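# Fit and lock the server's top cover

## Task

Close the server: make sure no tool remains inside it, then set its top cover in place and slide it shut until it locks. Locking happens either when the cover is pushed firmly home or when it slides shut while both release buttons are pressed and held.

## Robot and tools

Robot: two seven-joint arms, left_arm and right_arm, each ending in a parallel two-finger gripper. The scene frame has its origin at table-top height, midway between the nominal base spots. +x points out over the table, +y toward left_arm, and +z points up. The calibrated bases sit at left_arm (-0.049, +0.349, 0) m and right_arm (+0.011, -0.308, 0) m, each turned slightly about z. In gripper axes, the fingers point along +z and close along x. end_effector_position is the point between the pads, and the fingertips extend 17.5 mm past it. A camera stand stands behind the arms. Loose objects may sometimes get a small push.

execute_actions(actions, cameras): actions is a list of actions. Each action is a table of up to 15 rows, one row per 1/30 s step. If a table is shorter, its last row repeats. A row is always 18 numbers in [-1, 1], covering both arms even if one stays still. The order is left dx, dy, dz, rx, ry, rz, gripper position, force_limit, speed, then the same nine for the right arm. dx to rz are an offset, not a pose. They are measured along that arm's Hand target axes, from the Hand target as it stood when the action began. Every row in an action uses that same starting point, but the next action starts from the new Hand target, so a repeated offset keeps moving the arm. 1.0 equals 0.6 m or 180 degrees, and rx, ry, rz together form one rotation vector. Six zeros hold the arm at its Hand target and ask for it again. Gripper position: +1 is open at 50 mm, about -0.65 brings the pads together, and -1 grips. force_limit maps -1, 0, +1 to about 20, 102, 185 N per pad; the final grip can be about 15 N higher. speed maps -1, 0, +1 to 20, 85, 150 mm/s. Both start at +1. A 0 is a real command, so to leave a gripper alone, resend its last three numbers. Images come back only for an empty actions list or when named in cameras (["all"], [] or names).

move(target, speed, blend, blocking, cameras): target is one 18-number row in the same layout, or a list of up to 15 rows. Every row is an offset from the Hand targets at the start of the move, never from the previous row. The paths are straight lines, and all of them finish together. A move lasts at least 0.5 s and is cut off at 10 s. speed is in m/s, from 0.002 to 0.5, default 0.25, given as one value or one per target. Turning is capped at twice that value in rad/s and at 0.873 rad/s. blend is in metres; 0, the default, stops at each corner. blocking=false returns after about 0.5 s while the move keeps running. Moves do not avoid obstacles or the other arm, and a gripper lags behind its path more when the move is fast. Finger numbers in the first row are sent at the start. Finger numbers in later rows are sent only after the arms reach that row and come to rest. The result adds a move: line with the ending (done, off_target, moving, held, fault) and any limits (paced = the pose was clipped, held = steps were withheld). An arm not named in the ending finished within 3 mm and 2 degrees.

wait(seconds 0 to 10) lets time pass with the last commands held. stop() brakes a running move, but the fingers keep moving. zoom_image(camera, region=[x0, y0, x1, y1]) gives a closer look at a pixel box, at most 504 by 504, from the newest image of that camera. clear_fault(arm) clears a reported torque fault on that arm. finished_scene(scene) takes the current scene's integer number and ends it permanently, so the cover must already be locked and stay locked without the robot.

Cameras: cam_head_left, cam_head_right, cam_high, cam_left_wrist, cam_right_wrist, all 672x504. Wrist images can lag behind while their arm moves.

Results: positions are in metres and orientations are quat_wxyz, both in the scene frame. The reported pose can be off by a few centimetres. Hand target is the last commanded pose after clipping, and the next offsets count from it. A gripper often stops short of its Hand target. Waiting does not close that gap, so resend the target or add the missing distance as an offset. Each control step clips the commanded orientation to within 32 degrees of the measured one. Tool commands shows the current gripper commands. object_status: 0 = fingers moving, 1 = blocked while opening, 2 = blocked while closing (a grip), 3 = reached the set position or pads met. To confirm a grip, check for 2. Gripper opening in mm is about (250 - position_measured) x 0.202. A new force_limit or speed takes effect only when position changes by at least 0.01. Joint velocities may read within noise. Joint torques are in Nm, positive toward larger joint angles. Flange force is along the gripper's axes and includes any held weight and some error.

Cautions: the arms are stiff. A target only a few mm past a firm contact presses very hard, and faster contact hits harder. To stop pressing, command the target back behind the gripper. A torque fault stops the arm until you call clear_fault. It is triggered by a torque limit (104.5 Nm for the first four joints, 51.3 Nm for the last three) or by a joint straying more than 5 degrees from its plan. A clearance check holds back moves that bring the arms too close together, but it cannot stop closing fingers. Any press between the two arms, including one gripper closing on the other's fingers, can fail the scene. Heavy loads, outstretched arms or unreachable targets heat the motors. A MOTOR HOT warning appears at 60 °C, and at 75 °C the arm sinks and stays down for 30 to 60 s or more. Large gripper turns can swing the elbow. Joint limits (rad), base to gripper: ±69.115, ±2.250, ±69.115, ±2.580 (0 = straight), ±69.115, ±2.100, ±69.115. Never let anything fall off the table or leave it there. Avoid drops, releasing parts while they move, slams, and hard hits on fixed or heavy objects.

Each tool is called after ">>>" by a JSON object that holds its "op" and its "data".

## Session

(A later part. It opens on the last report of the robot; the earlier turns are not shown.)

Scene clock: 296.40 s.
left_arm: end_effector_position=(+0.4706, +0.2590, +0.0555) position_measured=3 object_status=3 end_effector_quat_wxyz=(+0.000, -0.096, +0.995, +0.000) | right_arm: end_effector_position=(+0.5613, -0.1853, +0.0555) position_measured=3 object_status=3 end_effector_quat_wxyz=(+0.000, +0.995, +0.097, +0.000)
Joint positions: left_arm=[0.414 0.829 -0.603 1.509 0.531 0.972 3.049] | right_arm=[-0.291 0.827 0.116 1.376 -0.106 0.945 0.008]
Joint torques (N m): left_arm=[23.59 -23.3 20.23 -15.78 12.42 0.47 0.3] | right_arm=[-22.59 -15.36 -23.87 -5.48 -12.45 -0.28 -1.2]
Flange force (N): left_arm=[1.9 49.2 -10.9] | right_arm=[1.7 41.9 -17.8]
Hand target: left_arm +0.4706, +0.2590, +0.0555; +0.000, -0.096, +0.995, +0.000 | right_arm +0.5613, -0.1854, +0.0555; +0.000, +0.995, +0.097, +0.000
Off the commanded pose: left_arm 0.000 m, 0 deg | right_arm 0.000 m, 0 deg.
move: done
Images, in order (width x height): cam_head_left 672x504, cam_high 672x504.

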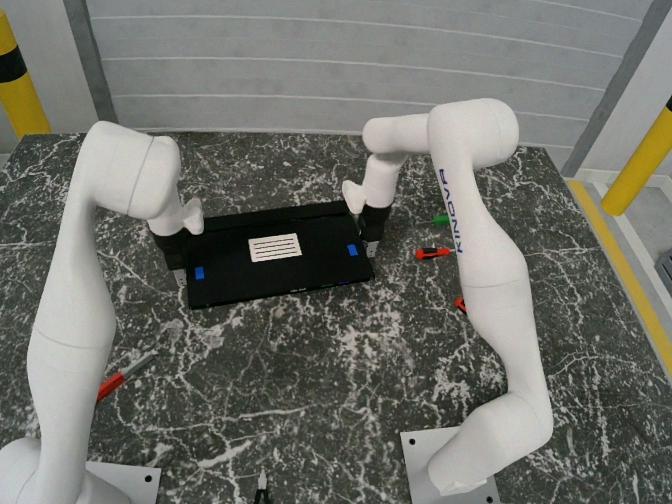

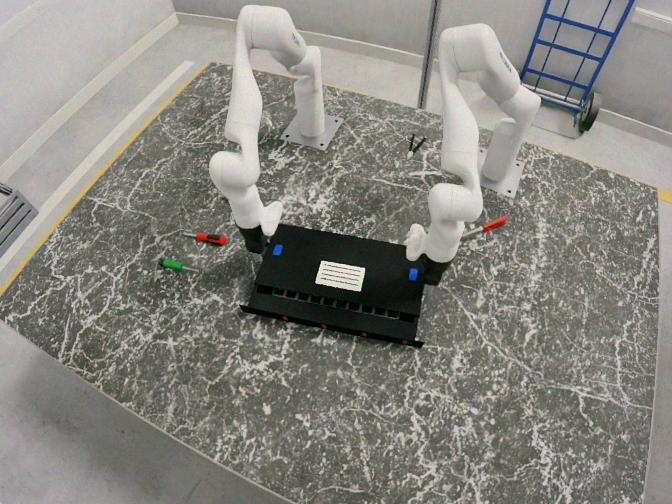

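>>> {"op": "move", "data": {"target": [[0,0,0.0025,0,0,0,1,1,1,0,0,0.0012,0,0,0,1,1,1],[-0.01,0,0.0013,0,0,0,1,1,1,0.01,0,0.0,0,0,0,1,1,1]], "speed": [0.01,0.015], "cameras": ["cam_head_left","cam_high"]}}

>>> {"op": "zoom_image", "data": {"camera": "cam_high", "region": [225, 240, 435, 350]}}

>>> {"op": "zoom_image", "data": {"camera": "cam_head_left", "region": [310, 210, 400, 300]}}

>>> {"op": "zoom_image", "data": {"camera": "cam_head_left", "region": [170, 230, 260, 320]}}

Scene clock: 301.03 s.
left_arm: end_effector_position=(+0.4765, +0.2601, +0.0547) position_measured=3 object_status=3 end_effector_quat_wxyz=(+0.000, -0.096, +0.995, +0.000) | right_arm: end_effector_position=(+0.5672, -0.1843, +0.0555) position_measured=3 object_status=3 end_effector_quat_wxyz=(+0.000, +0.995, +0.097, -0.001)
Joint positions: left_arm=[0.405 0.84 -0.602 1.487 0.532 0.982 3.05] | right_arm=[-0.289 0.839 0.116 1.35 -0.107 0.96 0.008]
Joint torques (N m): left_arm=[24.5 -28.97 19.4 -16.62 12.3 1.66 0.31] | right_arm=[-22.39 -25.46 -22.66 -10.46 -12.17 -0.34 -0.99]
Flange force (N): left_arm=[-2.5 48.8 1.4] | right_arm=[-0.3 40.8 0.1]
Hand target: left_arm +0.4765, +0.2601, +0.0547; +0.000, -0.096, +0.995, +0.000 | right_arm +0.5672, -0.1843, +0.0555; +0.000, +0.995, +0.097, -0.001
Off the commanded pose: left_arm 0.000 m, 0 deg | right_arm 0.000 m, 0 deg.
move: done
Images, in order (width x height): cam_head_left 672x504, cam_high 672x504.

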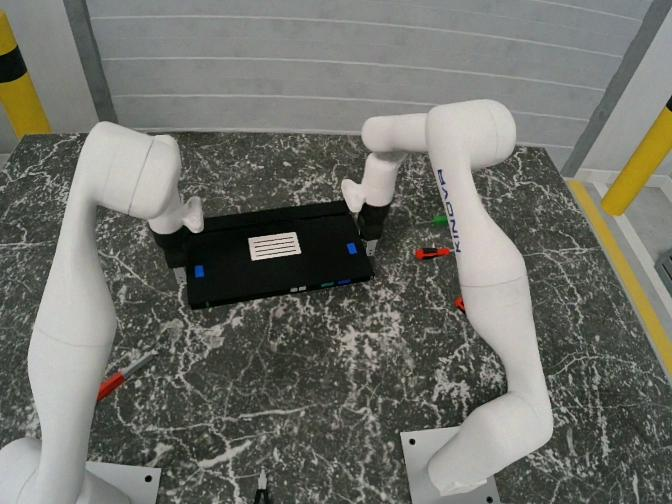

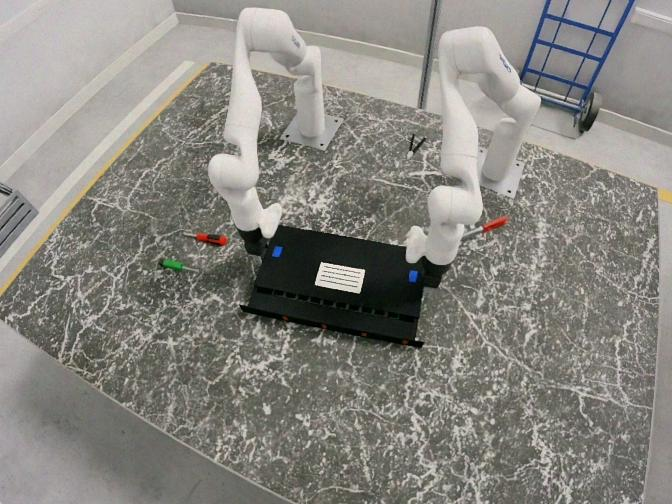

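Scaled by 2.400 from the camera's 672x504 image, which has a finer 960x720 frame.

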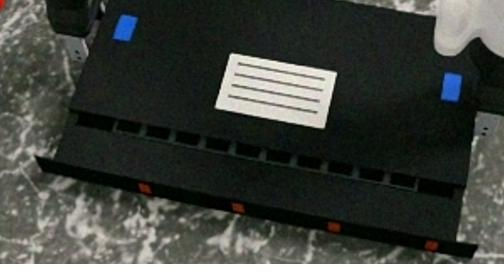

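Scaled by 5.600 from the camera's 672x504 image, which has a finer 960x720 frame.

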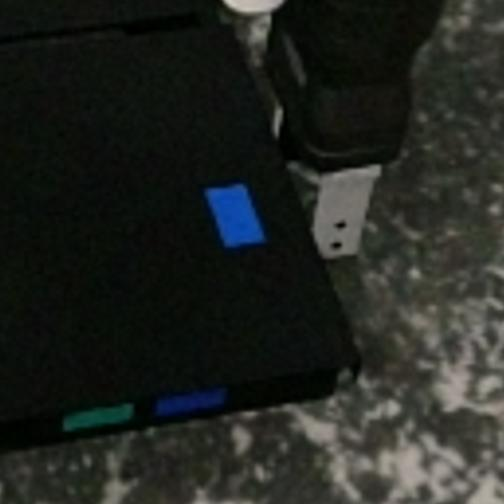

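Scaled by 5.600 from the camera's 672x504 image, which has a finer 960x720 frame.

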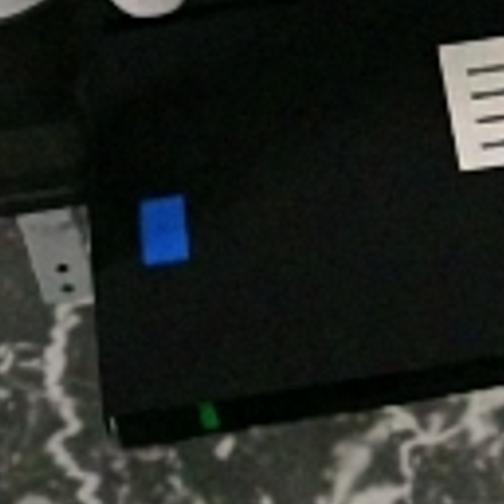

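>>> {"op": "move", "data": {"target": [[0,0,0.0013,0,0,0,1,1,1,0,0,0.0013,0,0,0,1,1,1],[0,0.025,0.0013,0,0,0,1,1,1,0,0.025,0.0013,0,0,0,1,1,1],[0,0.025,-0.1433,0,0,0,1,1,1,0,0.025,-0.1433,0,0,0,1,1,1],[0.2033,-0.1267,-0.1433,0,0,0,-1,0,0,-0.2033,-0.1267,-0.1433,0,0,0,-1,0,0],[0.2033,-0.1267,-0.008,0,0,0,-1,0,0,-0.2033,-0.1267,-0.0067,0,0,0,-1,0,0]], "speed": [0.015,0.04,0.15,0.2,0.1], "blend": [0,0.005,0.02,0,0], "cameras": ["cam_left_wrist","cam_right_wrist","cam_high"]}}

Scene clock: 315.67 s.
left_arm: end_effector_position=(+0.3713, +0.1622, +0.0596) position_measured=252 object_status=3 end_effector_quat_wxyz=(+0.000, -0.096, +0.995, +0.000) | right_arm: end_effector_position=(+0.4329, -0.1331, +0.0597) position_measured=253 object_status=3 end_effector_quat_wxyz=(+0.000, +0.995, +0.097, +0.000)
Joint positions: left_arm=[0.703 0.708 -0.609 1.759 0.522 0.842 3.241] | right_arm=[-0.477 0.63 0.097 1.789 -0.087 0.728 -0.175]
Joint torques (N m): left_arm=[1.78 -18.4 -2.2 -5.9 0.18 0.14 0.3] | right_arm=[0.75 -17.44 0.57 -5.58 0.18 -0.15 -0.1]
Flange force (N): left_arm=[-3.5 3.2 -0.5] | right_arm=[0.6 -1.8 -3.6]
Hand target: left_arm +0.3713, +0.1622, +0.0595; +0.000, -0.096, +0.995, +0.000 | right_arm +0.4329, -0.1331, +0.0597; +0.000, +0.995, +0.097, -0.001
Off the commanded pose: left_arm 0.000 m, 0 deg | right_arm 0.000 m, 0 deg.
move: done
camera_calibration:
cam_left_wrist: T_world_to_cam=[[-0.98796, -0.153581, 0.0186507, 0.392174], [-0.153848, 0.987997, -0.0138624, -0.0381685], [-0.0162979, -0.0165648, -0.99973, 0.235856], [0, 0, 0, 1]] pos_world=[0.385424, 0.101848, 0.227949]
cam_right_wrist: T_world_to_cam=[[0.98237, 0.185876, -0.019988, -0.399823], [0.186175, -0.982413, 0.0142942, -0.163085], [-0.0169795, -0.0177635, -0.999698, 0.231156], [0, 0, 0, 1]] pos_world=[0.427061, -0.0817932, 0.225425]
Images, in order (width x height): cam_high 672x504, cam_left_wrist 672x504, cam_right_wrist 672x504.

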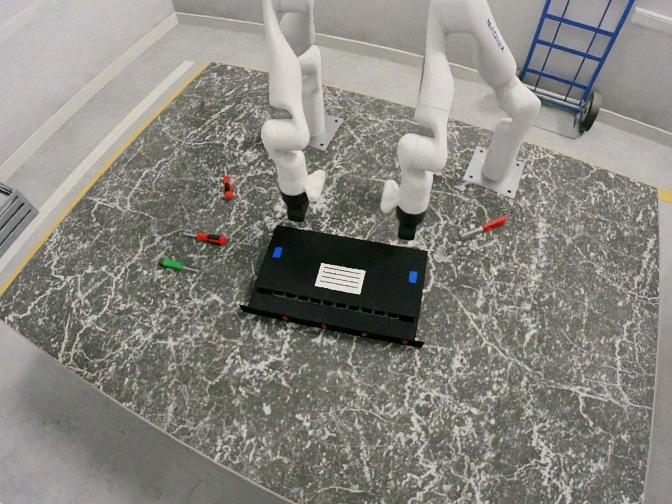

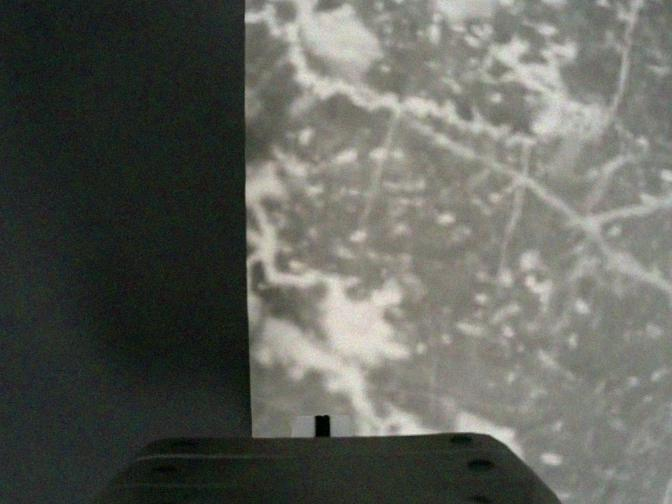

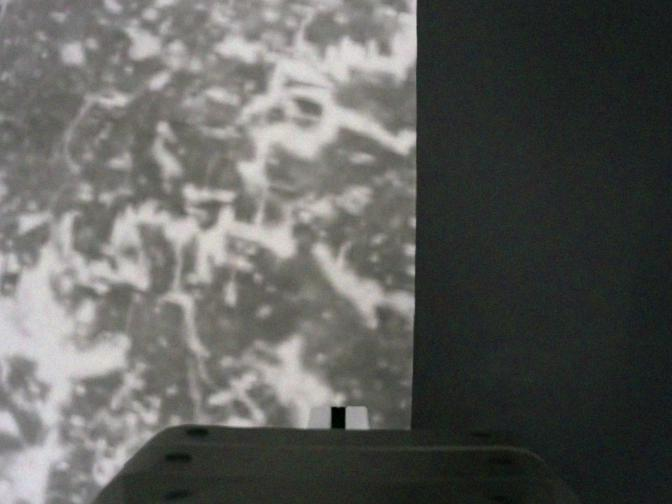

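>>> {"op": "move", "data": {"target": [[-0.0167,0,0,0,0,0,-1,0,0,0.0175,0,0,0,0,0,-1,0,0],[-0.0275,0,0,0,0,0,-1,0,0,0.0283,0,0,0,0,0,-1,0,0]], "speed": [0.05,0.015], "blend": 0.001}}

>>> {"op": "move", "data": {"target": [-0.005,0,0,0,0,0,-1,0,0,0.005,0,0,0,0,0,-1,0,0], "speed": 0.015, "cameras": ["cam_high","cam_left_wrist","cam_right_wrist"]}}

>>> {"op": "zoom_image", "data": {"camera": "cam_high", "region": [225, 240, 435, 350]}}

Scene clock: 321.63 s.
left_arm: end_effector_position=(+0.3875, +0.1653, +0.0595) position_measured=252 object_status=3 end_effector_quat_wxyz=(+0.000, -0.096, +0.995, +0.000) | right_arm: end_effector_position=(+0.4495, -0.1298, +0.0597) position_measured=253 object_status=3 end_effector_quat_wxyz=(+0.000, +0.995, +0.097, -0.001)
Joint positions: left_arm=[0.674 0.73 -0.606 1.71 0.521 0.868 3.234] | right_arm=[-0.466 0.657 0.097 1.729 -0.088 0.76 -0.168]
Joint torques (N m): left_arm=[1.4 -19.33 -2.92 -6.78 0.11 -0.34 0.3] | right_arm=[1.08 -18.48 1.06 -6.67 0.3 -0.64 -0.12]
Flange force (N): left_arm=[-1.9 3.2 0.0] | right_arm=[-1.1 -2.1 -3.3]
Hand target: left_arm +0.3875, +0.1653, +0.0595; +0.000, -0.096, +0.995, +0.000 | right_arm +0.4495, -0.1298, +0.0597; +0.000, +0.995, +0.097, -0.001
Off the commanded pose: left_arm 0.000 m, 0 deg | right_arm 0.000 m, 0 deg.
move: done

Scene clock: 322.33 s.
left_arm: end_effector_position=(+0.3904, +0.1659, +0.0595) position_measured=252 object_status=3 end_effector_quat_wxyz=(+0.000, -0.096, +0.995, +0.000) | right_arm: end_effector_position=(+0.4525, -0.1293, +0.0597) position_measured=253 object_status=3 end_effector_quat_wxyz=(+0.000, +0.995, +0.097, -0.001)
Joint positions: left_arm=[0.669 0.734 -0.605 1.701 0.52 0.873 3.233] | right_arm=[-0.465 0.662 0.097 1.718 -0.088 0.766 -0.166]
Joint torques (N m): left_arm=[-0.81 -20.76 -5.78 -10.97 -0.14 -3.48 0.19] | right_arm=[1.76 -20.78 1.99 -12.11 0.44 -3.87 -0.19]
Flange force (N): left_arm=[7.2 3.4 0.0] | right_arm=[-11.0 -1.5 -3.2]
Hand target: left_arm +0.3904, +0.1659, +0.0595; +0.000, -0.096, +0.995, +0.000 | right_arm +0.4525, -0.1293, +0.0597; +0.000, +0.995, +0.097, +0.000
Off the commanded pose: left_arm 0.000 m, 0 deg | right_arm 0.000 m, 0 deg.
move: done
camera_calibration:
cam_left_wrist: T_world_to_cam=[[-0.987976, -0.153467, 0.0187335, 0.411589], [-0.153734, 0.988017, -0.0137509, -0.0389601], [-0.0163987, -0.0164655, -0.99973, 0.236158], [0, 0, 0, 1]] pos_world=[0.404523, 0.105547, 0.227848]
cam_right_wrist: T_world_to_cam=[[0.982386, 0.185778, -0.0200852, -0.419778], [0.186079, -0.982431, 0.0142762, -0.162954], [-0.0170802, -0.0177622, -0.999696, 0.2315], [0, 0, 0, 1]] pos_world=[0.44666, -0.0779937, 0.225325]
Images, in order (width x height): cam_high 672x504, cam_left_wrist 672x504, cam_right_wrist 672x504.

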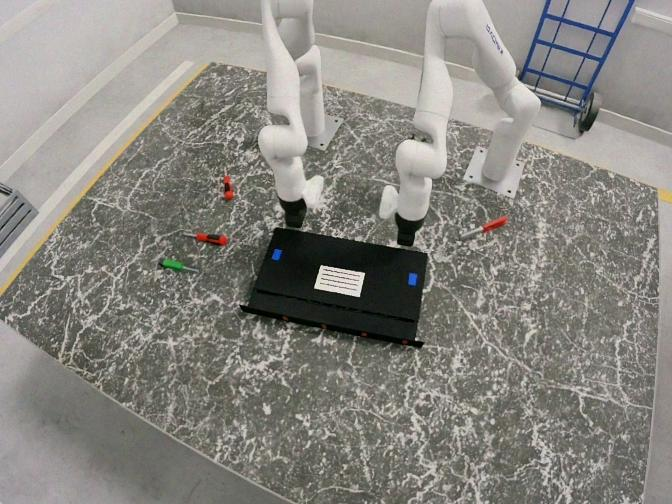

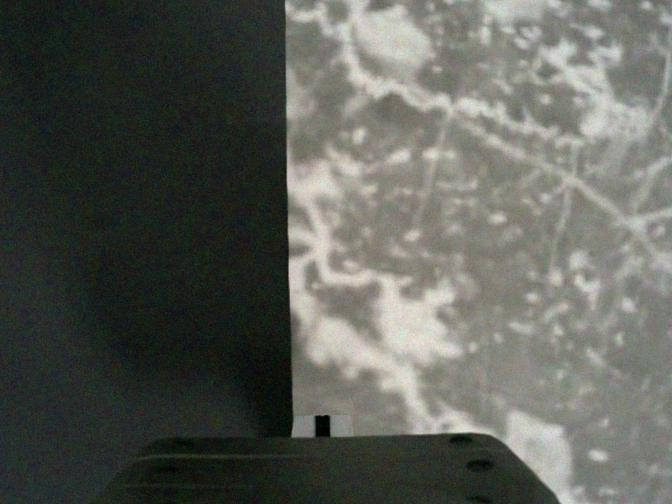

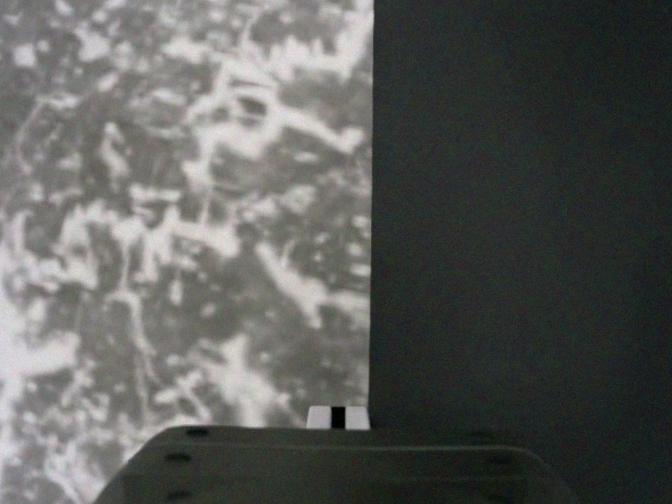

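Scaled by 2.400 from the camera's 672x504 image, which has a finer 960x720 frame.

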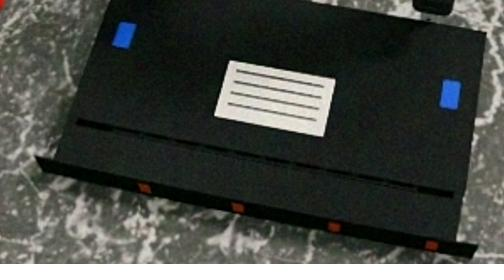

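>>> {"op": "move", "data": {"target": [-0.0067,0,0,0,0,0,-1,0,0,0.0067,0,0,0,0,0,-1,0,0], "speed": 0.015}}

>>> {"op": "move", "data": {"target": [-0.0033,0,0,0,0,0,-1,0,0,0.0033,0,0,0,0,0,-1,0,0], "speed": 0.015}}

Scene clock: 324.90 s.
left_arm: end_effector_position=(+0.3944, +0.1667, +0.0595) position_measured=252 object_status=3 end_effector_quat_wxyz=(+0.000, -0.096, +0.995, +0.000) | right_arm: end_effector_position=(+0.4564, -0.1285, +0.0597) position_measured=253 object_status=3 end_effector_quat_wxyz=(+0.000, +0.995, +0.097, -0.001)
Joint positions: left_arm=[0.662 0.739 -0.604 1.689 0.52 0.88 3.231] | right_arm=[-0.462 0.669 0.097 1.704 -0.088 0.774 -0.165]
Joint torques (N m): left_arm=[-2.88 -19.71 -7.71 -13.76 -0.25 -6.37 0.11] | right_arm=[2.65 -19.19 3.08 -15.91 0.77 -7.3 -0.25]
Flange force (N): left_arm=[15.8 3.7 -5.5] | right_arm=[-21.2 -1.2 -11.6]
Hand target: left_arm +0.3944, +0.1667, +0.0595; +0.000, -0.096, +0.995, +0.000 | right_arm +0.4564, -0.1285, +0.0597; +0.000, +0.995, +0.097, -0.001
Off the commanded pose: left_arm 0.000 m, 0 deg | right_arm 0.000 m, 0 deg.
move: done

Scene clock: 325.60 s.
left_arm: end_effector_position=(+0.3963, +0.1670, +0.0595) position_measured=252 object_status=3 end_effector_quat_wxyz=(+0.000, -0.096, +0.995, +0.000) | right_arm: end_effector_position=(+0.4583, -0.1281, +0.0597) position_measured=253 object_status=3 end_effector_quat_wxyz=(+0.000, +0.995, +0.097, -0.001)
Joint positions: left_arm=[0.658 0.742 -0.604 1.683 0.52 0.883 3.23] | right_arm=[-0.461 0.672 0.098 1.697 -0.088 0.778 -0.164]
Joint torques (N m): left_arm=[-1.88 -19.62 -6.48 -12.66 -0.04 -5.37 0.06] | right_arm=[2.51 -19.17 2.94 -14.62 0.77 -6.31 -0.27]
Flange force (N): left_arm=[12.8 4.0 -5.3] | right_arm=[-18.5 -1.4 -10.3]
Hand target: left_arm +0.3963, +0.1671, +0.0595; +0.000, -0.096, +0.995, +0.000 | right_arm +0.4584, -0.1281, +0.0597; +0.000, +0.995, +0.097, -0.001
Off the commanded pose: left_arm 0.000 m, 0 deg | right_arm 0.000 m, 0 deg.
move: done

>>> {"op": "move", "data": {"target": [-0.0033,0,0,0,0,0,-1,0,0,0.0033,0,0,0,0,0,-1,0,0], "speed": 0.012}}

>>> {"op": "move", "data": {"target": [-0.0025,0,0,0,0,0,-1,0,0,0.0025,0,0,0,0,0,-1,0,0], "speed": 0.01}}

>>> {"op": "move", "data": {"target": [-0.0025,0,0,0,0,0,-1,0,0,0.0025,0,0,0,0,0,-1,0,0], "speed": 0.01}}

Scene clock: 328.77 s.
left_arm: end_effector_position=(+0.3982, +0.1674, +0.0595) position_measured=252 object_status=3 end_effector_quat_wxyz=(+0.000, -0.096, +0.995, +0.000) | right_arm: end_effector_position=(+0.4603, -0.1278, +0.0597) position_measured=253 object_status=3 end_effector_quat_wxyz=(+0.000, +0.995, +0.097, -0.001)
Joint positions: left_arm=[0.655 0.745 -0.604 1.677 0.52 0.886 3.23] | right_arm=[-0.46 0.675 0.098 1.69 -0.088 0.782 -0.163]
Joint torques (N m): left_arm=[0.05 -19.6 -4.37 -9.79 0.19 -2.9 0.19] | right_arm=[1.47 -19.26 1.62 -10.14 0.36 -3 -0.15]
Flange force (N): left_arm=[5.2 4.1 -3.2] | right_arm=[-8.2 -1.4 -5.8]
Hand target: left_arm +0.3983, +0.1674, +0.0595; +0.000, -0.096, +0.995, +0.000 | right_arm +0.4603, -0.1278, +0.0597; +0.000, +0.995, +0.097, +0.000
Off the commanded pose: left_arm 0.000 m, 0 deg | right_arm 0.000 m, 0 deg.
move: done

Scene clock: 329.47 s.
left_arm: end_effector_position=(+0.3996, +0.1677, +0.0595) position_measured=253 object_status=3 end_effector_quat_wxyz=(+0.000, -0.096, +0.995, +0.000) | right_arm: end_effector_position=(+0.4617, -0.1275, +0.0597) position_measured=253 object_status=3 end_effector_quat_wxyz=(+0.000, +0.995, +0.097, -0.001)
Joint positions: left_arm=[0.653 0.747 -0.604 1.672 0.52 0.889 3.229] | right_arm=[-0.459 0.678 0.098 1.684 -0.088 0.785 -0.163]
Joint torques (N m): left_arm=[-4.99 -19.94 -10.03 -18.47 -0.03 -10.28 -0.04] | right_arm=[2.99 -20.94 3.7 -19.83 0.87 -9.66 -0.34]
Flange force (N): left_arm=[27.0 5.4 -9.8] | right_arm=[-28.3 -0.4 -11.6]
Hand target: left_arm +0.3997, +0.1677, +0.0595; +0.000, -0.096, +0.995, +0.000 | right_arm +0.4618, -0.1275, +0.0597; +0.000, +0.995, +0.097, -0.001
Off the commanded pose: left_arm 0.000 m, 0 deg | right_arm 0.000 m, 0 deg.
move: done

Scene clock: 330.17 s.
left_arm: end_effector_position=(+0.4011, +0.1680, +0.0595) position_measured=253 object_status=3 end_effector_quat_wxyz=(+0.000, -0.096, +0.995, +0.000) | right_arm: end_effector_position=(+0.4632, -0.1272, +0.0597) position_measured=253 object_status=3 end_effector_quat_wxyz=(+0.000, +0.995, +0.097, -0.001)
Joint positions: left_arm=[0.65 0.749 -0.603 1.667 0.52 0.891 3.229] | right_arm=[-0.458 0.68 0.098 1.679 -0.088 0.788 -0.162]
Joint torques (N m): left_arm=[-10.3 -20.69 -16.01 -27.32 -0.42 -17.72 -0.31] | right_arm=[4.71 -22.53 5.92 -29.75 1.5 -16.46 -0.41]
Flange force (N): left_arm=[49.3 6.1 -15.4] | right_arm=[-49.4 0.2 -17.5]
Hand target: left_arm +0.4012, +0.1680, +0.0595; +0.000, -0.096, +0.995, +0.000 | right_arm +0.4633, -0.1272, +0.0597; +0.000, +0.995, +0.097, -0.001
Off the commanded pose: left_arm 0.000 m, 0 deg | right_arm 0.000 m, 0 deg.
move: done

>>> {"op": "wait", "data": {"seconds": 0, "cameras": ["cam_high","cam_head_left"]}}

>>> {"op": "zoom_image", "data": {"camera": "cam_high", "region": [225, 260, 335, 340]}}

>>> {"op": "zoom_image", "data": {"camera": "cam_high", "region": [330, 270, 440, 350]}}

Scene clock: 333.93 s.
left_arm: end_effector_position=(+0.4012, +0.1680, +0.0595) position_measured=253 object_status=3 end_effector_quat_wxyz=(+0.000, -0.096, +0.995, +0.000) | right_arm: end_effector_position=(+0.4632, -0.1272, +0.0597) position_measured=253 object_status=3 end_effector_quat_wxyz=(+0.000, +0.995, +0.097, -0.001)
Joint positions: left_arm=[0.65 0.749 -0.603 1.667 0.52 0.891 3.229] | right_arm=[-0.458 0.68 0.098 1.679 -0.088 0.787 -0.162]
Joint torques (N m): left_arm=[-10.33 -20.82 -16.12 -27.59 -0.47 -17.95 -0.27] | right_arm=[4.72 -22.63 6.02 -30.06 1.52 -16.59 -0.41]
Flange force (N): left_arm=[49.6 6.3 -15.3] | right_arm=[-50.1 0.3 -17.4]
Hand target: left_arm +0.4012, +0.1680, +0.0595; +0.000, -0.096, +0.995, +0.000 | right_arm +0.4632, -0.1272, +0.0597; +0.000, +0.995, +0.097, -0.001
Tool commands: left_gripper/position=-1.0 left_gripper/force_limit=+0.0 left_gripper/speed=+0.0 right_gripper/position=-1.0 right_gripper/force_limit=+0.0 right_gripper/speed=+0.0
Off the commanded pose: left_arm 0.000 m, 0 deg | right_arm 0.000 m, 0 deg.
Images, in order (width x height): cam_head_left 672x504, cam_high 672x504.

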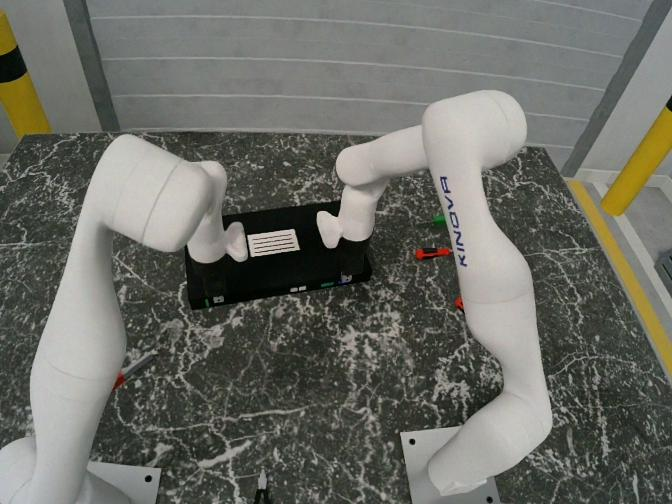

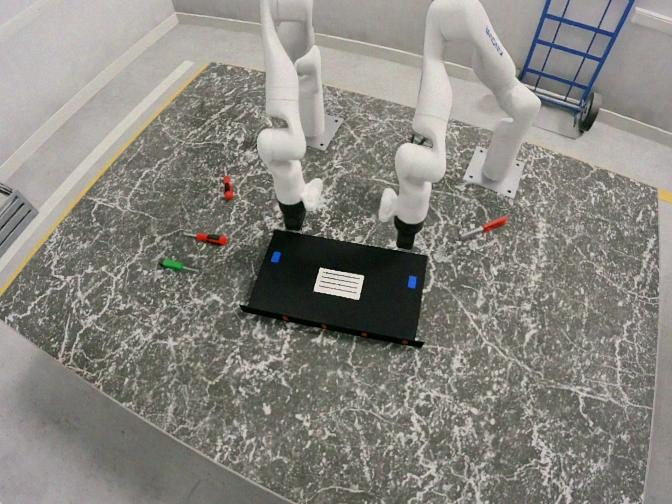

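Scaled by 4.582 from the camera's 672x504 image, which has a finer 960x720 frame.

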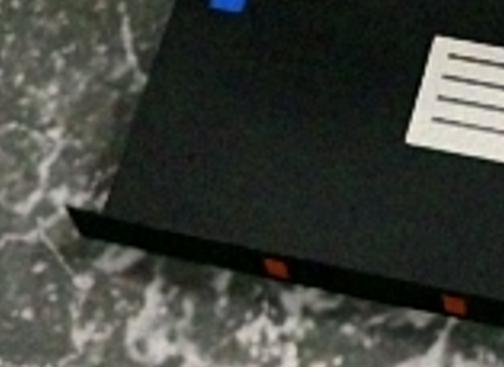

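Scaled by 4.582 from the camera's 672x504 image, which has a finer 960x720 frame.

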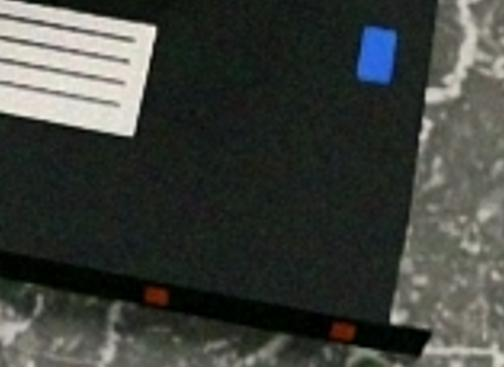

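>>> {"op": "move", "data": {"target": [-0.0013,0,0,0,0,0,-1,0,0,0.0013,0,0,0,0,0,-1,0,0], "speed": 0.01}}

Scene clock: 348.27 s.
left_arm: end_effector_position=(+0.4027, +0.1684, +0.0596) position_measured=253 object_status=3 end_effector_quat_wxyz=(+0.001, -0.096, +0.995, +0.000) | right_arm: end_effector_position=(+0.4646, -0.1269, +0.0597) position_measured=253 object_status=3 end_effector_quat_wxyz=(+0.000, +0.995, +0.096, +0.000)
Joint positions: left_arm=[0.648 0.75 -0.603 1.664 0.52 0.892 3.228] | right_arm=[-0.458 0.682 0.098 1.675 -0.088 0.789 -0.162]
Joint velocities: left_arm=[0.001 -0.003 0.003 0.006 0 0.006 -0.001] | right_arm=[0 0 0 0.009 0 0 0]
Joint torques (N m): left_arm=[-4.82 -23.36 -10.94 -16.1 -1.08 -7.53 0.1] | right_arm=[3.09 -23.77 3.73 -17.74 0.95 -7.59 -0.3]
Flange force (N): left_arm=[19.2 1.0 2.0] | right_arm=[-20.3 -2.2 -3.5]
Hand target: left_arm +0.4019, +0.1682, +0.0595; +0.000, -0.096, +0.995, +0.000 | right_arm +0.4640, -0.1270, +0.0597; +0.000, +0.995, +0.097, -0.001
Off the commanded pose: left_arm 0.001 m, 0 deg | right_arm 0.001 m, 0 deg.
move: done

>>> {"op": "move", "data": {"target": [[-0.0025,0,0,0,0,0,-1,0,0,0.0025,0,0,0,0,0,-1,0,0]], "speed": 0.01}}

>>> {"op": "move", "data": {"target": [[0.025,0,0,0,0,0,-1,0,0,-0.025,0,0,0,0,0,-1,0,0],[0.025,0.03,-0.2,0,0,0,-1,0,0,-0.025,0.03,-0.2,0,0,0,-1,0,0]], "speed": [0.05,0.2], "blend": [0.003,0], "cameras": ["cam_head_left","cam_high"]}}

>>> {"op": "zoom_image", "data": {"camera": "cam_head_left", "region": [170, 190, 390, 320]}}

Scene clock: 353.43 s.
left_arm: end_effector_position=(+0.4033, +0.1684, +0.0595) position_measured=253 object_status=3 end_effector_quat_wxyz=(+0.000, -0.096, +0.995, +0.000) | right_arm: end_effector_position=(+0.4654, -0.1267, +0.0597) position_measured=253 object_status=3 end_effector_quat_wxyz=(+0.000, +0.995, +0.097, -0.001)
Joint positions: left_arm=[0.646 0.752 -0.603 1.66 0.52 0.895 3.228] | right_arm=[-0.457 0.684 0.098 1.671 -0.088 0.792 -0.161]
Joint torques (N m): left_arm=[-5.19 -24.65 -11.51 -20.21 -0.33 -10.05 -0.02] | right_arm=[4.08 -24.94 5.25 -22.89 1.53 -10.63 -0.22]
Flange force (N): left_arm=[26.6 4.6 0.9] | right_arm=[-31.8 -2.3 -4.7]
Hand target: left_arm +0.4034, +0.1684, +0.0595; +0.000, -0.096, +0.995, +0.000 | right_arm +0.4655, -0.1267, +0.0597; +0.000, +0.995, +0.097, -0.001
Off the commanded pose: left_arm 0.000 m, 0 deg | right_arm 0.000 m, 0 deg.
move: done

Scene clock: 354.70 s.
left_arm: end_effector_position=(+0.3853, +0.1832, +0.1795) position_measured=253 object_status=3 end_effector_quat_wxyz=(+0.000, -0.096, +0.995, +0.000) | right_arm: end_effector_position=(+0.4543, -0.1473, +0.1797) position_measured=253 object_status=3 end_effector_quat_wxyz=(+0.000, +0.995, +0.097, +0.000)
Joint positions: left_arm=[0.705 0.546 -0.698 1.588 0.375 1.146 3.314] | right_arm=[-0.446 0.48 0.123 1.585 -0.065 1.081 -0.149]
Joint torques (N m): left_arm=[1.85 -17.22 -1.96 -7.9 0.2 0.09 0.3] | right_arm=[0.82 -16.84 0.58 -7.74 0.16 -0.2 -0.07]
Flange force (N): left_arm=[-3.9 3.1 -0.7] | right_arm=[-0.1 -1.6 -3.4]
Hand target: left_arm +0.3853, +0.1832, +0.1795; +0.000, -0.096, +0.995, +0.000 | right_arm +0.4543, -0.1473, +0.1797; +0.000, +0.995, +0.097, -0.001
Off the commanded pose: left_arm 0.000 m, 0 deg | right_arm 0.000 m, 0 deg.
move: done
Images, in order (width x height): cam_head_left 672x504, cam_high 672x504.

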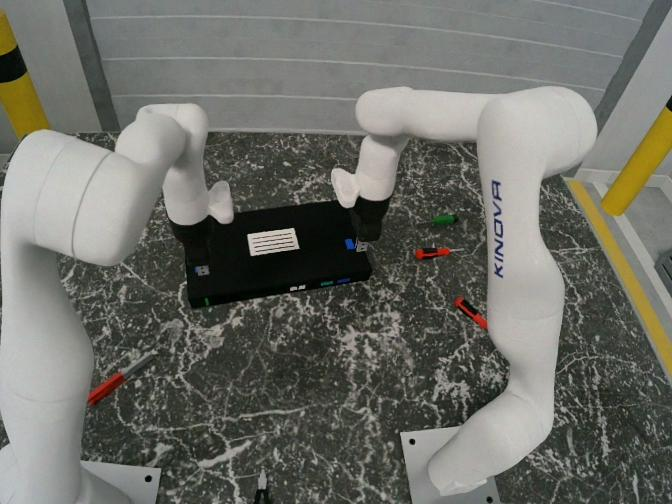

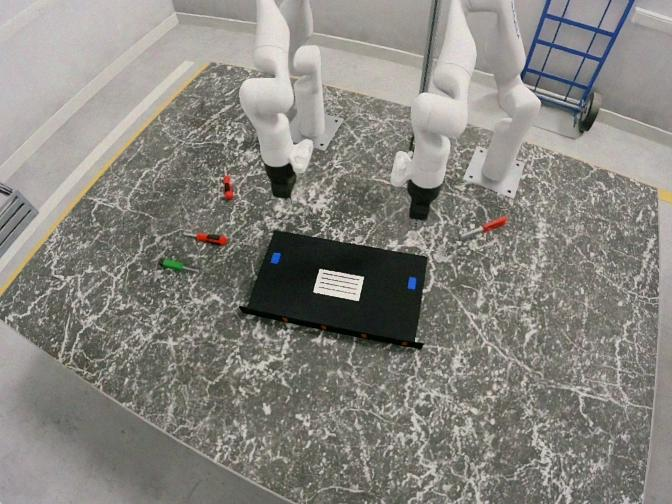

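Scaled by 2.291 from the camera's 672x504 image, which has a finer 960x720 frame.

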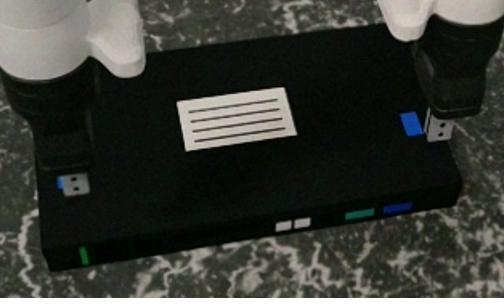

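>>> {"op": "zoom_image", "data": {"camera": "cam_high", "region": [225, 260, 335, 340]}}

>>> {"op": "zoom_image", "data": {"camera": "cam_high", "region": [330, 270, 440, 350]}}

Scaled by 4.582 from the camera's 672x504 image, which has a finer 960x720 frame.

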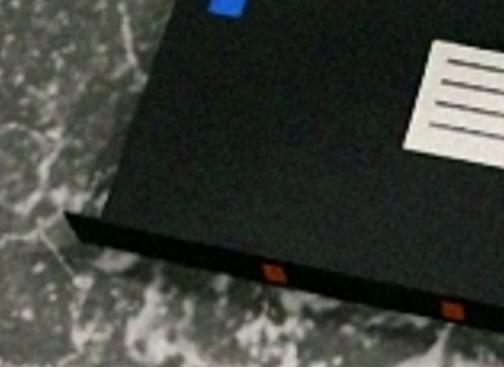

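Scaled by 4.582 from the camera's 672x504 image, which has a finer 960x720 frame.

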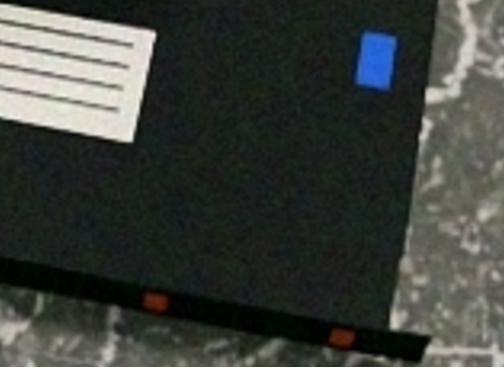

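>>> {"op": "finished_scene", "data": {"scene": 2}}

The scene is finished: the task was done.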